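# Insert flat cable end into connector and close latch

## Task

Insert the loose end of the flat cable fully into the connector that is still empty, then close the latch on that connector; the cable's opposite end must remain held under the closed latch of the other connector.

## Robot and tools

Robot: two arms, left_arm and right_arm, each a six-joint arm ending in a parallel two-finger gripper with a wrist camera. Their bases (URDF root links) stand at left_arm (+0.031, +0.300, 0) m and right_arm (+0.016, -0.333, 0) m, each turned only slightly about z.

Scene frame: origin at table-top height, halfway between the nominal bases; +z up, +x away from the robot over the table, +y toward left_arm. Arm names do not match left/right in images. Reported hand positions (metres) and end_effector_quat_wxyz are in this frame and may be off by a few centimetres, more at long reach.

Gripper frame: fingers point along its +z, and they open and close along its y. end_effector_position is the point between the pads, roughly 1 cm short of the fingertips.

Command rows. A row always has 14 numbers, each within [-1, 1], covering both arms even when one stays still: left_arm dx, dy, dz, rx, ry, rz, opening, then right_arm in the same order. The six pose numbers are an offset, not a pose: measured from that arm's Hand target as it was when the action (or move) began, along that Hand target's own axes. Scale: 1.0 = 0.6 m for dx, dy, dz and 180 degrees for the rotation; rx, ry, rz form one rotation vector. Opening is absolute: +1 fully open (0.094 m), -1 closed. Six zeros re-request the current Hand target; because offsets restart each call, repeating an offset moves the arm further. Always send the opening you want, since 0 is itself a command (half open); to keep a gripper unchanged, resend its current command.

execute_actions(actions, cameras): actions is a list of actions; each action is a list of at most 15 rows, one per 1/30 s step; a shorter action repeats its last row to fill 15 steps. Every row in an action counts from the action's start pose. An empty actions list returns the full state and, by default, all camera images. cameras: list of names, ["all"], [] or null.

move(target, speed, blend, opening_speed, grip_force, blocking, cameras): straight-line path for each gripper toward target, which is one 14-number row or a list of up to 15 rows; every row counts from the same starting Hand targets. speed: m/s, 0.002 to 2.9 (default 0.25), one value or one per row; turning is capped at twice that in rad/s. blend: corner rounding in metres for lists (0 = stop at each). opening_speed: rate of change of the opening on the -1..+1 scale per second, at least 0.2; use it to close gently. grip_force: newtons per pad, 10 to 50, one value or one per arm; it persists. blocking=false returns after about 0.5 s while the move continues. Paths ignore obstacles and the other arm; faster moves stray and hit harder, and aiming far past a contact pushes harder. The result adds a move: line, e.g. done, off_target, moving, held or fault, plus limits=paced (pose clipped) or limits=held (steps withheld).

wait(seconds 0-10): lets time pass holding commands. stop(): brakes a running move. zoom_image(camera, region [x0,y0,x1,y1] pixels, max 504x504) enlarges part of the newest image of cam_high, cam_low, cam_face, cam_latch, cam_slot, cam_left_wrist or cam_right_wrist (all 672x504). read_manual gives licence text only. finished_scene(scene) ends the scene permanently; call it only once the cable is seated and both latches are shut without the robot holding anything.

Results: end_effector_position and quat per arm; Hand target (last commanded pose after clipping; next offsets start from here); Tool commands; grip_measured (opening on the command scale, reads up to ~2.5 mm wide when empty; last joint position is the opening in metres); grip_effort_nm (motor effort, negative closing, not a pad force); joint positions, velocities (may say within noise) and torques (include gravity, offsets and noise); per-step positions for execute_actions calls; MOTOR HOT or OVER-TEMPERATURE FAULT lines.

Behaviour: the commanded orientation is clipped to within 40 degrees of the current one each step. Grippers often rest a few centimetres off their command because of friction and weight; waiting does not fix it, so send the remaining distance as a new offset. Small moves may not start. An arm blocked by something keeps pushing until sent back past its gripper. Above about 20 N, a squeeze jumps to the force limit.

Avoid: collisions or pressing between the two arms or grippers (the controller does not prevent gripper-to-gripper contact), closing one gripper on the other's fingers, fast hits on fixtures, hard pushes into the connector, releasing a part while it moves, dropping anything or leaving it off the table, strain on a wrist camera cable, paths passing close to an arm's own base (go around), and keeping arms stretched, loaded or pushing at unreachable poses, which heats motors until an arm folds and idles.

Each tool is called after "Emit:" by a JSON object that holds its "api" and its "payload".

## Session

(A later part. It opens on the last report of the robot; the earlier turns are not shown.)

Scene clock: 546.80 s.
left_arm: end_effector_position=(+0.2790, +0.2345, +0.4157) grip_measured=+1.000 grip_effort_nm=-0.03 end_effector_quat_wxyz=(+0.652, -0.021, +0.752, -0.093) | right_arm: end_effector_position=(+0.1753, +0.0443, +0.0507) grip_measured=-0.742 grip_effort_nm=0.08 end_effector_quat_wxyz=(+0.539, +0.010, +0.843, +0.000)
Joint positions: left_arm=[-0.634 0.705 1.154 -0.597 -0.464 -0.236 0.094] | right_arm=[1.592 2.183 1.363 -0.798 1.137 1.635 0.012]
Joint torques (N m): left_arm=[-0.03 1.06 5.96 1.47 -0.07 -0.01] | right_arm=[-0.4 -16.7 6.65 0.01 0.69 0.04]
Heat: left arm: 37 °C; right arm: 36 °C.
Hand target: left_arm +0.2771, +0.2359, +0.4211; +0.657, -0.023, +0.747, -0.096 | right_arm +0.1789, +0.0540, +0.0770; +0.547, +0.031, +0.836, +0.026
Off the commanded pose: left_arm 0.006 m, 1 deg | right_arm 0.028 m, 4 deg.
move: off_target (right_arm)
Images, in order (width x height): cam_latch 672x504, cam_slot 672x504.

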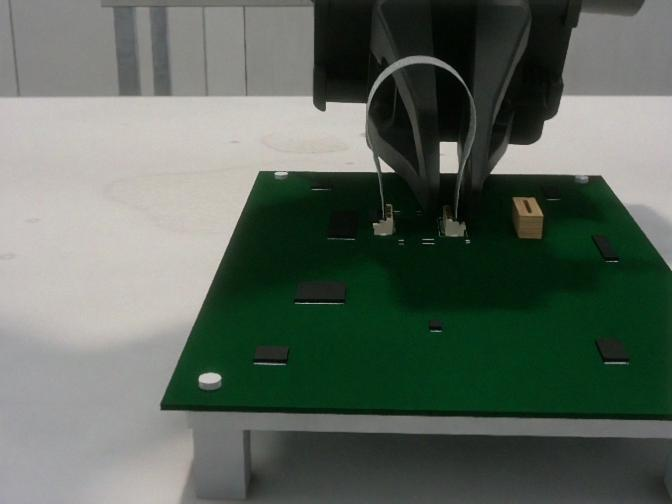

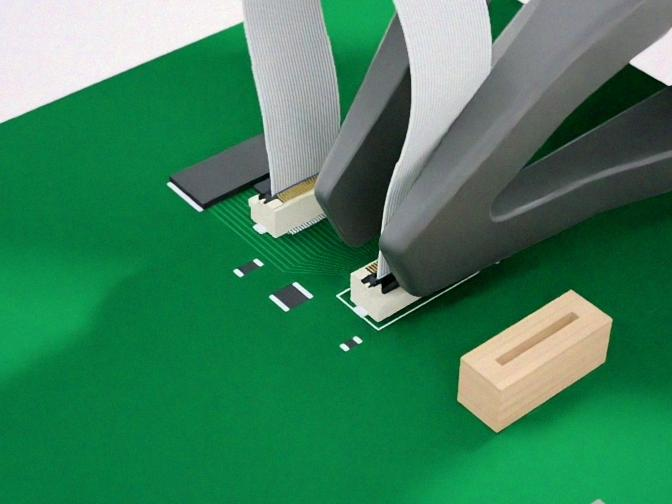

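Emit:
{"api": "move", "payload": {"target": [0,0,0,0,0,0,1,-0.012,0.0005,-0.0053,0,0,0,-0.74], "speed": 0.06}}

Scene clock: 551.23 s.
left_arm: end_effector_position=(+0.2790, +0.2345, +0.4157) grip_measured=+1.000 grip_effort_nm=-0.03 end_effector_quat_wxyz=(+0.652, -0.021, +0.752, -0.093) | right_arm: end_effector_position=(+0.1753, +0.0449, +0.0587) grip_measured=-0.742 grip_effort_nm=0.08 end_effector_quat_wxyz=(+0.539, +0.010, +0.843, -0.001)
Joint positions: left_arm=[-0.634 0.705 1.154 -0.597 -0.464 -0.236 0.094] | right_arm=[1.592 2.169 1.377 -0.828 1.137 1.635 0.012]
Joint torques (N m): left_arm=[-0.03 1.07 5.91 1.47 -0.07 -0.01] | right_arm=[-0.36 -16.75 6.41 0.06 0.68 0.06]
Heat: left arm: 37 °C; right arm: 36 °C.
Hand target: left_arm +0.2771, +0.2359, +0.4211; +0.657, -0.023, +0.747, -0.096 | right_arm +0.1789, +0.0536, +0.0848; +0.547, +0.031, +0.836, +0.026
Off the commanded pose: left_arm 0.006 m, 1 deg | right_arm 0.028 m, 4 deg.
move: off_target (right_arm)

Emit:
{"api": "move", "payload": {"target": [0,0,0,0,0,0,1,0.0,-0.0085,0,0.0046,0.0001,-0.0105,-0.74], "speed": 0.06}}

Emit:
{"api": "move", "payload": {"target": [0,0,0,0,0,0,1,0.0259,-0.0135,0.0113,0.0064,0,-0.0147,-0.74], "speed": 0.06, "cameras": ["cam_latch","cam_slot"]}}

Emit:
{"api": "zoom_image", "payload": {"camera": "cam_latch", "region": [400, 140, 500, 240]}}

Emit:
{"api": "zoom_image", "payload": {"camera": "cam_slot", "region": [345, 210, 485, 320]}}

Scene clock: 555.37 s.
left_arm: end_effector_position=(+0.2790, +0.2345, +0.4157) grip_measured=+1.000 grip_effort_nm=-0.04 end_effector_quat_wxyz=(+0.652, -0.021, +0.752, -0.093) | right_arm: end_effector_position=(+0.1753, +0.0401, +0.0590) grip_measured=-0.742 grip_effort_nm=0.08 end_effector_quat_wxyz=(+0.539, +0.001, +0.842, -0.015)
Joint positions: left_arm=[-0.634 0.705 1.154 -0.597 -0.464 -0.236 0.094] | right_arm=[1.592 2.169 1.377 -0.861 1.137 1.635 0.012]
Joint torques (N m): left_arm=[-0.01 1.02 5.9 1.47 -0.05 -0.01] | right_arm=[-0.43 -16.77 6.52 -0.06 0.65 0.07]
Heat: left arm: 37 °C; right arm: 37 °C.
Hand target: left_arm +0.2771, +0.2359, +0.4211; +0.657, -0.023, +0.747, -0.096 | right_arm +0.1788, +0.0485, +0.0844; +0.547, +0.021, +0.837, +0.011
Off the commanded pose: left_arm 0.006 m, 1 deg | right_arm 0.027 m, 4 deg.
move: off_target (right_arm)

Scene clock: 556.07 s.
left_arm: end_effector_position=(+0.2790, +0.2345, +0.4157) grip_measured=+1.000 grip_effort_nm=-0.03 end_effector_quat_wxyz=(+0.652, -0.021, +0.752, -0.093) | right_arm: end_effector_position=(+0.1753, +0.0401, +0.0590) grip_measured=-0.742 grip_effort_nm=0.08 end_effector_quat_wxyz=(+0.539, +0.001, +0.842, -0.015)
Joint positions: left_arm=[-0.634 0.705 1.154 -0.597 -0.464 -0.236 0.094] | right_arm=[1.592 2.169 1.377 -0.861 1.137 1.635 0.012]
Joint torques (N m): left_arm=[-0.06 1.01 5.89 1.47 -0.07 -0.01] | right_arm=[-0.43 -13.14 4.6 0.06 0.64 0.07]
Heat: left arm: 37 °C; right arm: 37 °C.
Hand target: left_arm +0.2771, +0.2359, +0.4211; +0.657, -0.023, +0.747, -0.096 | right_arm +0.1786, +0.0412, +0.0672; +0.547, +0.007, +0.837, -0.010
Off the commanded pose: left_arm 0.006 m, 1 deg | right_arm 0.009 m, 1 deg.
move: done
Images, in order (width x height): cam_latch 672x504, cam_slot 672x504.

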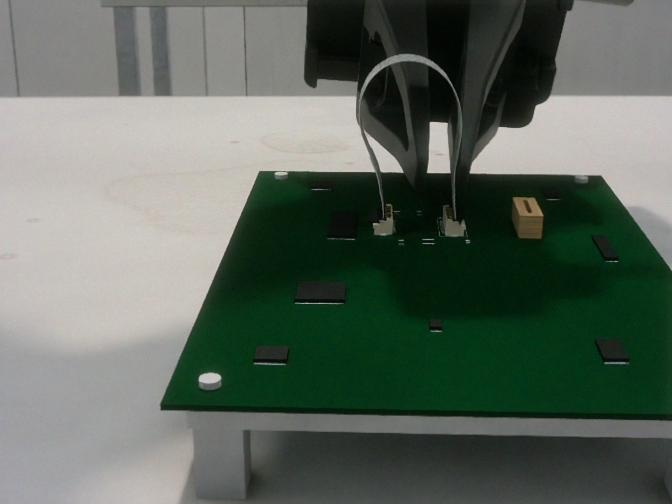

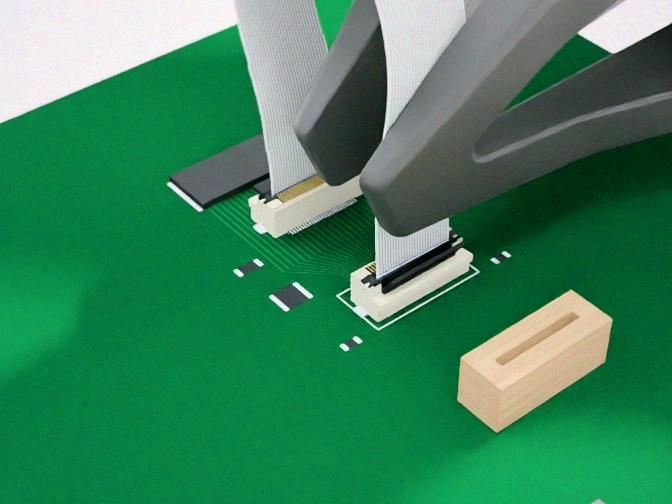

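Scaled by 5.040.

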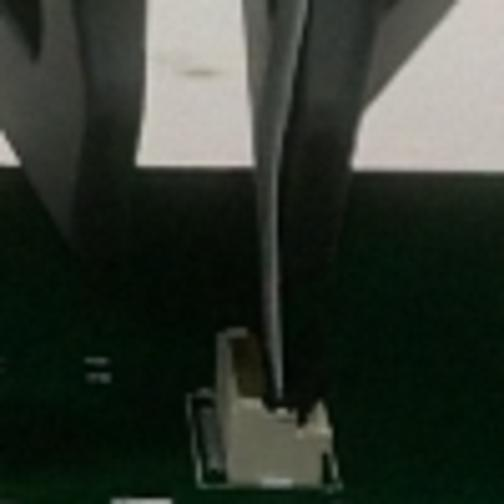

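Scaled by 3.600.

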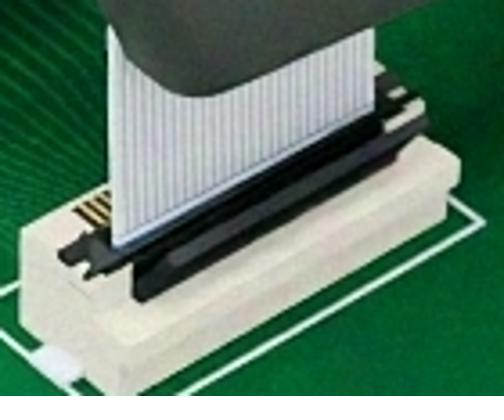

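Emit:
{"api": "move", "payload": {"target": [0,0,0,0,0,0,1,0.0183,-0.0052,0.008,0.0023,0,-0.0052,-0.74], "speed": 0.06}}

Emit:
{"api": "move", "payload": {"target": [0,0,0,0,0,0,1,0.0107,-0.002,0.0047,0.0008,0,-0.0018,-0.74], "speed": 0.06, "cameras": ["cam_latch","cam_slot"]}}

Emit:
{"api": "zoom_image", "payload": {"camera": "cam_latch", "region": [400, 140, 500, 240]}}

Emit:
{"api": "zoom_image", "payload": {"camera": "cam_slot", "region": [345, 210, 485, 320]}}

Scene clock: 561.57 s.
left_arm: end_effector_position=(+0.2790, +0.2345, +0.4157) grip_measured=+1.000 grip_effort_nm=-0.04 end_effector_quat_wxyz=(+0.652, -0.021, +0.752, -0.093) | right_arm: end_effector_position=(+0.1753, +0.0408, +0.0589) grip_measured=-0.742 grip_effort_nm=0.08 end_effector_quat_wxyz=(+0.539, +0.002, +0.842, -0.012)
Joint positions: left_arm=[-0.634 0.705 1.154 -0.597 -0.464 -0.236 0.094] | right_arm=[1.592 2.169 1.377 -0.856 1.137 1.635 0.012]
Joint torques (N m): left_arm=[0.01 0.98 5.89 1.46 -0.06 -0.01] | right_arm=[-0.46 -11.25 3.37 0.25 0.63 0.04]
Heat: left arm: 37 °C; right arm: 38 °C.
Hand target: left_arm +0.2771, +0.2359, +0.4211; +0.657, -0.023, +0.747, -0.096 | right_arm +0.1785, +0.0379, +0.0552; +0.547, +0.002, +0.837, -0.017
Off the commanded pose: left_arm 0.006 m, 1 deg | right_arm 0.006 m, 1 deg.
move: done

Scene clock: 562.37 s.
left_arm: end_effector_position=(+0.2790, +0.2345, +0.4157) grip_measured=+1.000 grip_effort_nm=-0.03 end_effector_quat_wxyz=(+0.652, -0.021, +0.752, -0.093) | right_arm: end_effector_position=(+0.1753, +0.0406, +0.0542) grip_measured=-0.742 grip_effort_nm=0.08 end_effector_quat_wxyz=(+0.539, +0.003, +0.842, -0.011)
Joint positions: left_arm=[-0.634 0.705 1.154 -0.597 -0.464 -0.236 0.094] | right_arm=[1.592 2.177 1.368 -0.836 1.137 1.635 0.012]
Joint torques (N m): left_arm=[0.01 1.05 5.85 1.46 -0.06 0] | right_arm=[-0.49 -10.81 3.23 0.23 0.65 0.08]
Heat: left arm: 37 °C; right arm: 38 °C.
Hand target: left_arm +0.2771, +0.2359, +0.4211; +0.657, -0.023, +0.747, -0.096 | right_arm +0.1785, +0.0365, +0.0481; +0.547, +0.000, +0.837, -0.020
Off the commanded pose: left_arm 0.006 m, 1 deg | right_arm 0.008 m, 2 deg.
move: done
Images, in order (width x height): cam_latch 672x504, cam_slot 672x504.

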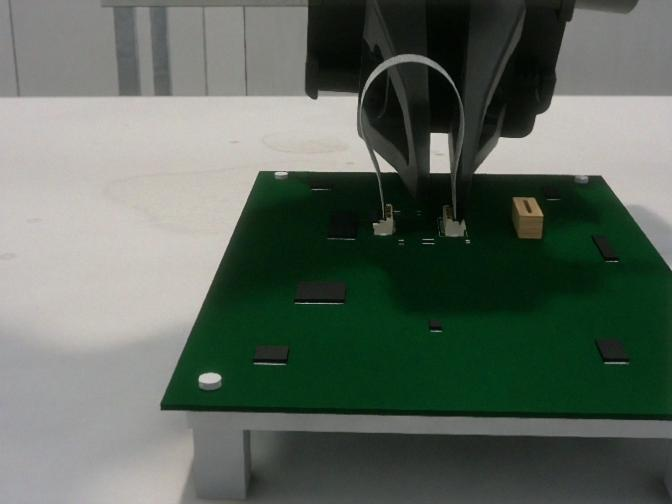

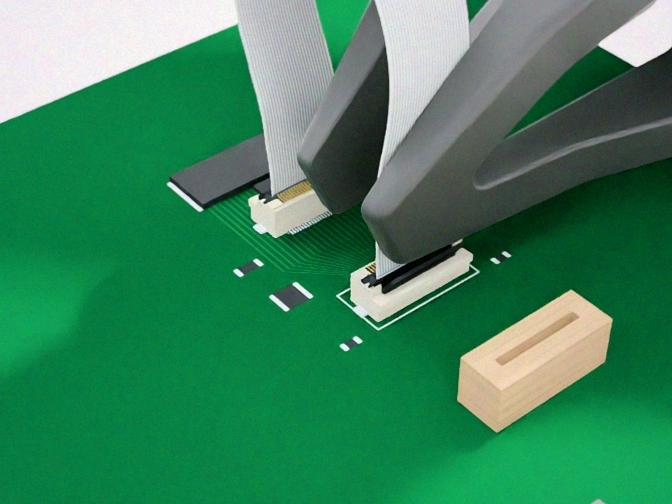

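Scaled by 5.040.

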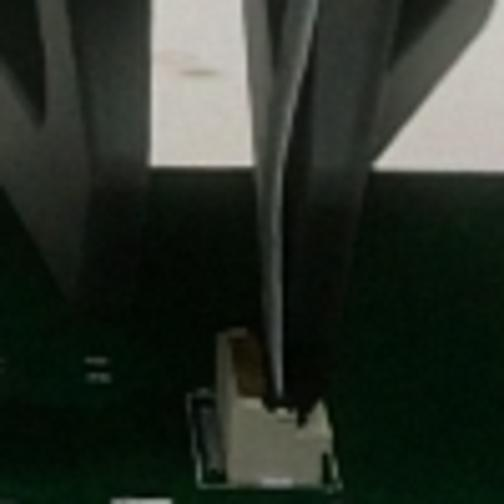

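Scaled by 3.600.

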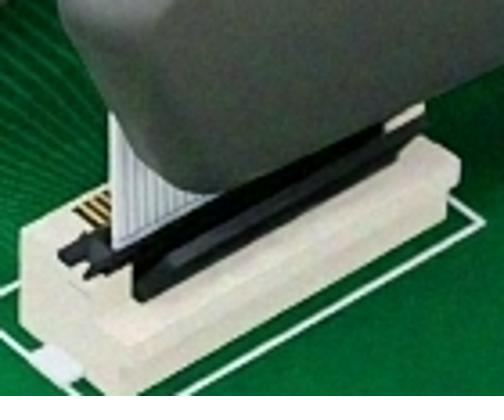

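Emit:
{"api": "move", "payload": {"target": [0,0,0,0,0,0,1,0.0076,0.0012,0.0033,-0.0008,0,0.0018,-0.74], "speed": 0.06, "cameras": ["cam_latch","cam_slot"]}}

Emit:
{"api": "zoom_image", "payload": {"camera": "cam_latch", "region": [400, 140, 500, 240]}}

Emit:
{"api": "zoom_image", "payload": {"camera": "cam_slot", "region": [345, 210, 485, 320]}}

Scene clock: 566.83 s.
left_arm: end_effector_position=(+0.2790, +0.2345, +0.4157) grip_measured=+1.000 grip_effort_nm=-0.03 end_effector_quat_wxyz=(+0.652, -0.021, +0.752, -0.093) | right_arm: end_effector_position=(+0.1757, +0.0416, +0.0522) grip_measured=-0.742 grip_effort_nm=0.08 end_effector_quat_wxyz=(+0.541, +0.005, +0.841, -0.008)
Joint positions: left_arm=[-0.634 0.705 1.154 -0.597 -0.464 -0.236 0.094] | right_arm=[1.592 2.182 1.363 -0.818 1.142 1.635 0.012]
Joint torques (N m): left_arm=[0.02 1.05 5.93 1.47 -0.07 -0.02] | right_arm=[-0.32 -10.35 3.18 0.29 0.56 0.05]
Heat: left arm: 37 °C; right arm: 37 °C.
Hand target: left_arm +0.2771, +0.2359, +0.4211; +0.657, -0.023, +0.747, -0.096 | right_arm +0.1785, +0.0371, +0.0432; +0.547, +0.002, +0.837, -0.017
Off the commanded pose: left_arm 0.006 m, 1 deg | right_arm 0.011 m, 1 deg.
move: off_target (right_arm)
Images, in order (width x height): cam_latch 672x504, cam_slot 672x504.

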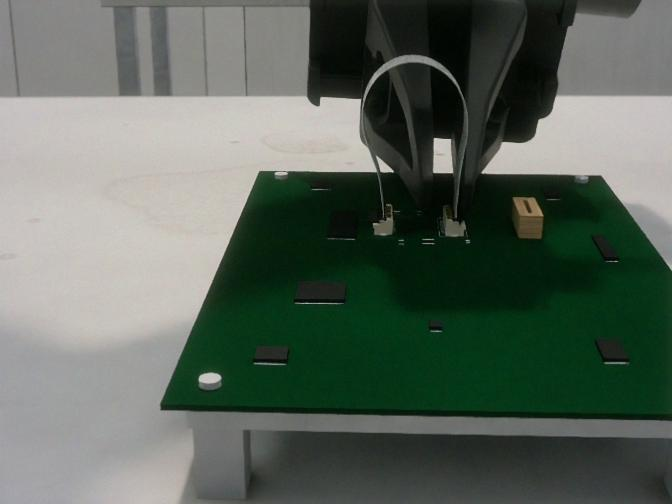

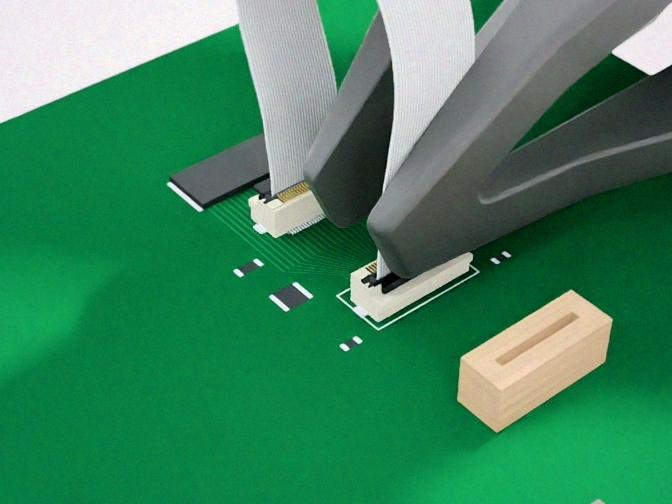

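Scaled by 5.040.

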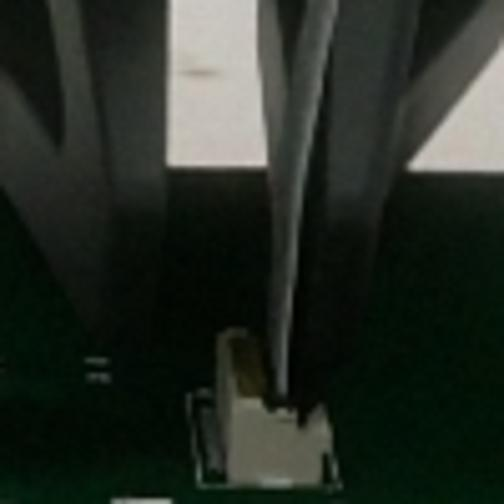

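Scaled by 3.600.

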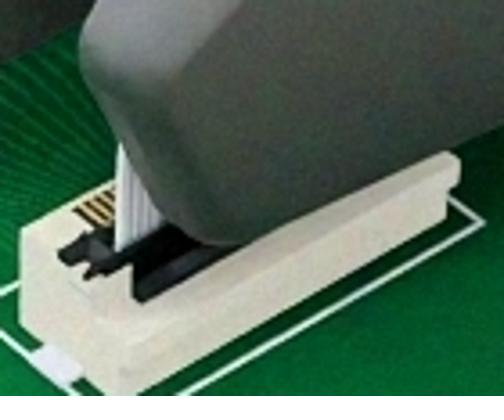

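Emit:
{"api": "move", "payload": {"target": [0,0,0,0,0,0,1,0.0152,-0.001,0.0067,0.0008,0,-0.0018,-0.74], "speed": 0.05, "cameras": ["cam_latch","cam_slot"]}}

Emit:
{"api": "zoom_image", "payload": {"camera": "cam_latch", "region": [400, 140, 500, 240]}}

Emit:
{"api": "zoom_image", "payload": {"camera": "cam_slot", "region": [345, 210, 485, 320]}}

Scene clock: 570.23 s.
left_arm: end_effector_position=(+0.2790, +0.2345, +0.4157) grip_measured=+1.000 grip_effort_nm=-0.04 end_effector_quat_wxyz=(+0.652, -0.021, +0.752, -0.093) | right_arm: end_effector_position=(+0.1774, +0.0422, +0.0491) grip_measured=-0.742 grip_effort_nm=0.08 end_effector_quat_wxyz=(+0.551, +0.005, +0.835, -0.006)
Joint positions: left_arm=[-0.634 0.705 1.154 -0.597 -0.464 -0.236 0.094] | right_arm=[1.592 2.196 1.356 -0.795 1.165 1.635 0.012]
Joint torques (N m): left_arm=[-0.05 1.02 5.93 1.46 -0.05 -0.01] | right_arm=[-0.42 -9.84 2.76 0.31 0.37 0.07]
Heat: left arm: 37 °C; right arm: 37 °C.
Hand target: left_arm +0.2771, +0.2359, +0.4211; +0.657, -0.023, +0.747, -0.096 | right_arm +0.1785, +0.0362, +0.0332; +0.547, +0.000, +0.837, -0.020
Off the commanded pose: left_arm 0.006 m, 1 deg | right_arm 0.017 m, 2 deg.
move: off_target (right_arm)
Images, in order (width x height): cam_latch 672x504, cam_slot 672x504.

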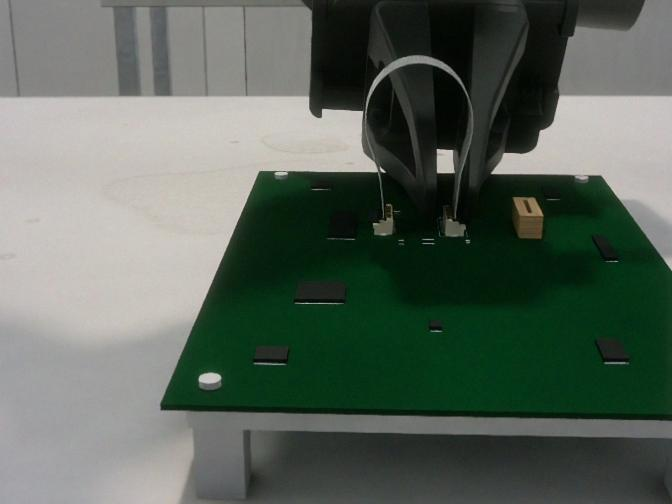

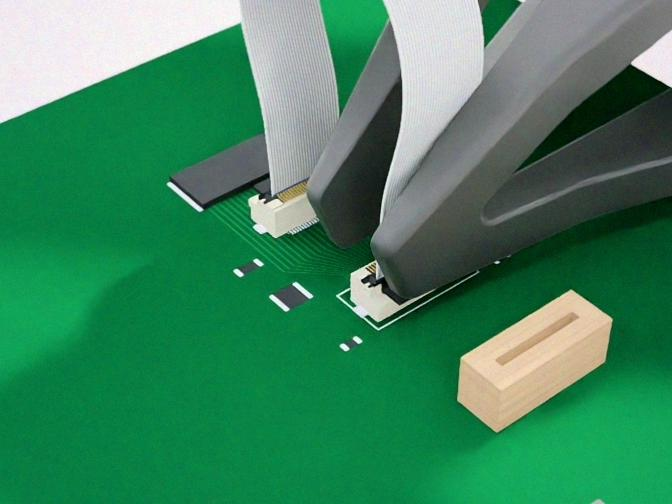

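Scaled by 5.040.

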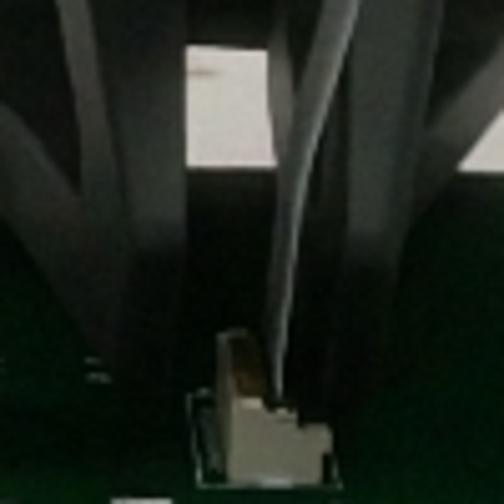

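Scaled by 3.600.

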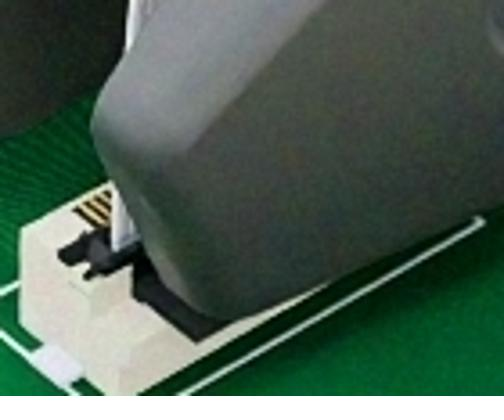

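Emit:
{"api": "move", "payload": {"target": [0,0,0,0,0,0,1,0.0076,-0.001,0.0033,0.0006,0,-0.0012,-0.74], "speed": 0.05}}

Emit:
{"api": "move", "payload": {"target": [0,0,0,0,0,0,1,-0.0762,0.024,-0.0335,-0.008,-0.0001,0.0185,-0.66], "speed": 0.08, "cameras": ["cam_latch","cam_slot"]}}

Emit:
{"api": "zoom_image", "payload": {"camera": "cam_latch", "region": [400, 140, 500, 240]}}

Emit:
{"api": "zoom_image", "payload": {"camera": "cam_slot", "region": [345, 210, 485, 320]}}

Scene clock: 574.70 s.
left_arm: end_effector_position=(+0.2790, +0.2345, +0.4157) grip_measured=+1.000 grip_effort_nm=-0.03 end_effector_quat_wxyz=(+0.652, -0.021, +0.752, -0.093) | right_arm: end_effector_position=(+0.1783, +0.0427, +0.0487) grip_measured=-0.742 grip_effort_nm=0.08 end_effector_quat_wxyz=(+0.556, +0.005, +0.831, -0.007)
Joint positions: left_arm=[-0.634 0.705 1.154 -0.597 -0.464 -0.236 0.094] | right_arm=[1.592 2.204 1.356 -0.789 1.179 1.635 0.012]
Joint torques (N m): left_arm=[-0.02 1.05 5.91 1.46 -0.07 -0.02] | right_arm=[-0.4 -9.55 2.56 0.33 0.27 0.13]
Heat: left arm: 37 °C; right arm: 37 °C.
Hand target: left_arm +0.2771, +0.2359, +0.4211; +0.657, -0.023, +0.747, -0.096 | right_arm +0.1785, +0.0354, +0.0282; +0.547, -0.001, +0.837, -0.022
Off the commanded pose: left_arm 0.006 m, 1 deg | right_arm 0.022 m, 2 deg.
move: off_target (right_arm)

Scene clock: 576.07 s.
left_arm: end_effector_position=(+0.2790, +0.2345, +0.4157) grip_measured=+1.000 grip_effort_nm=-0.03 end_effector_quat_wxyz=(+0.652, -0.021, +0.752, -0.093) | right_arm: end_effector_position=(+0.1754, +0.0421, +0.0511) grip_measured=-0.662 grip_effort_nm=0.07 end_effector_quat_wxyz=(+0.539, -0.005, +0.842, -0.024)
Joint positions: left_arm=[-0.634 0.705 1.154 -0.597 -0.464 -0.236 0.094] | right_arm=[1.592 2.204 1.397 -0.869 1.138 1.635 0.016]
Joint torques (N m): left_arm=[-0.05 1.09 5.9 1.46 -0.06 -0.01] | right_arm=[-0.36 -17.32 6.3 -0.01 0.66 0.11]
Heat: left arm: 37 °C; right arm: 37 °C.
Hand target: left_arm +0.2771, +0.2359, +0.4211; +0.657, -0.023, +0.747, -0.096 | right_arm +0.1788, +0.0517, +0.0776; +0.547, +0.017, +0.837, +0.004
Off the commanded pose: left_arm 0.006 m, 1 deg | right_arm 0.028 m, 4 deg.
move: off_target (right_arm)
Images, in order (width x height): cam_latch 672x504, cam_slot 672x504.

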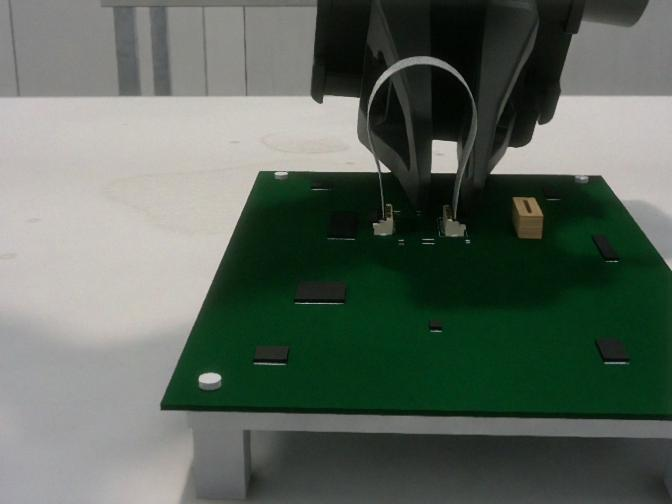

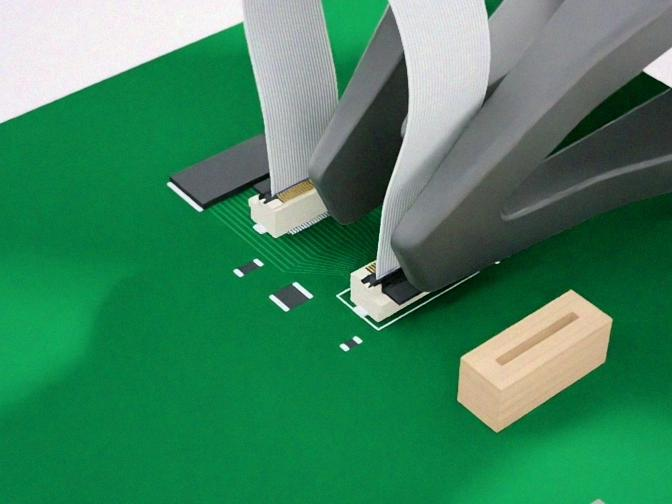

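Scaled by 5.040.

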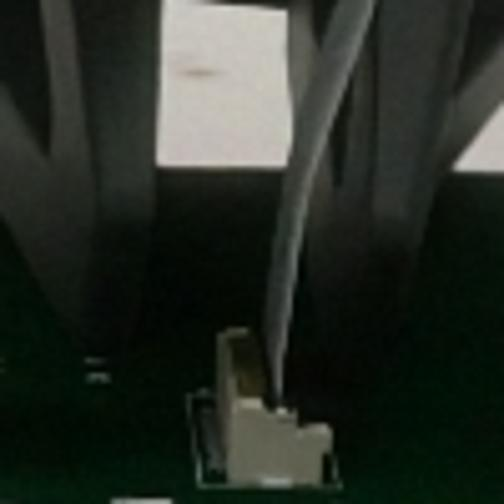

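Scaled by 3.600.

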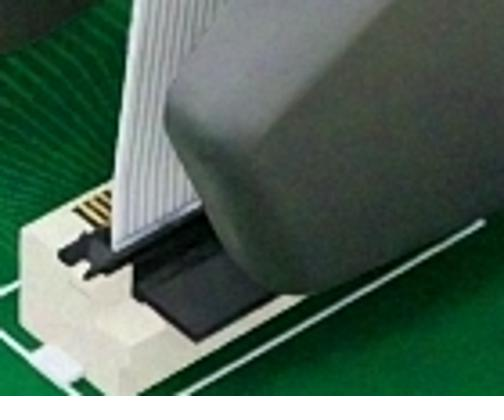

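Emit:
{"api": "move", "payload": {"target": [[0,0,0,0,0,0,1,-0.011,0,-0.0045,0,0,0,-0.66],[0,0,0,0,0,0,1,0.025,-0.002,-0.15,0,0,0,-0.66]], "speed": 0.08, "cameras": ["cam_latch","cam_slot"]}}

Emit:
{"api": "zoom_image", "payload": {"camera": "cam_slot", "region": [220, 100, 520, 340]}}

Scene clock: 582.20 s.
left_arm: end_effector_position=(+0.2790, +0.2345, +0.4157) grip_measured=+1.000 grip_effort_nm=-0.03 end_effector_quat_wxyz=(+0.652, -0.021, +0.752, -0.093) | right_arm: end_effector_position=(+0.0905, +0.0455, +0.0976) grip_measured=-0.662 grip_effort_nm=0.07 end_effector_quat_wxyz=(+0.537, +0.006, +0.844, -0.001)
Joint positions: left_arm=[-0.634 0.705 1.154 -0.597 -0.464 -0.236 0.094] | right_arm=[1.81 2.247 1.652 -1.439 1.077 2.094 0.016]
Joint torques (N m): left_arm=[-0.05 1.05 5.87 1.47 -0.06 -0.02] | right_arm=[0.08 -11.25 6.5 -0.68 0.53 0.2]
Heat: left arm: 37 °C; right arm: 38 °C.
Hand target: left_arm +0.2771, +0.2359, +0.4211; +0.657, -0.023, +0.747, -0.096 | right_arm +0.0904, +0.0519, +0.0999; +0.548, +0.017, +0.837, +0.004
Off the commanded pose: left_arm 0.006 m, 1 deg | right_arm 0.007 m, 2 deg.
joint sent to its limit (right arm) — joint 6 (wrist roll), upper limit. The joint targets still meet the commanded pose.
move: done
Images, in order (width x height): cam_latch 672x504, cam_slot 672x504.

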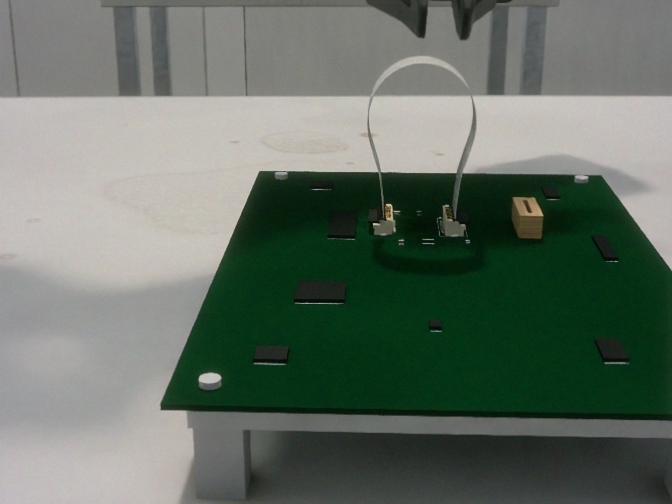

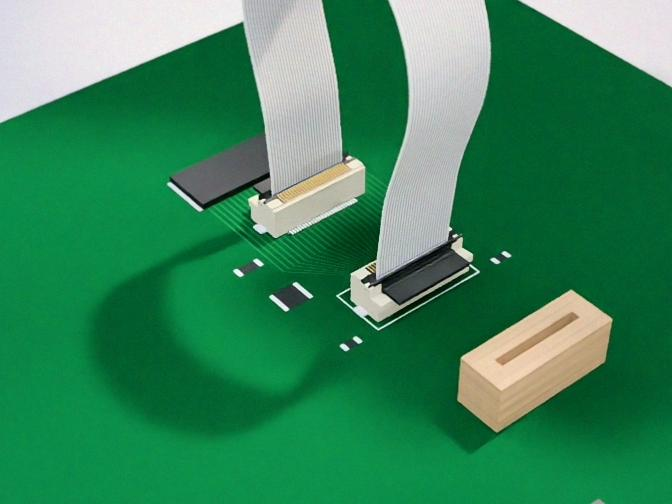

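Scaled by 1.680.

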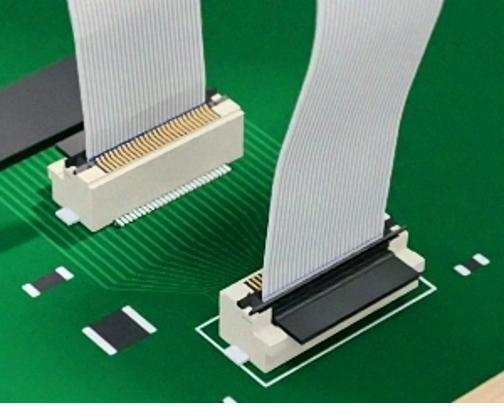

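Emit:
{"api": "finished_scene", "payload": {"scene": 1}}

The scene is finished: the task was done.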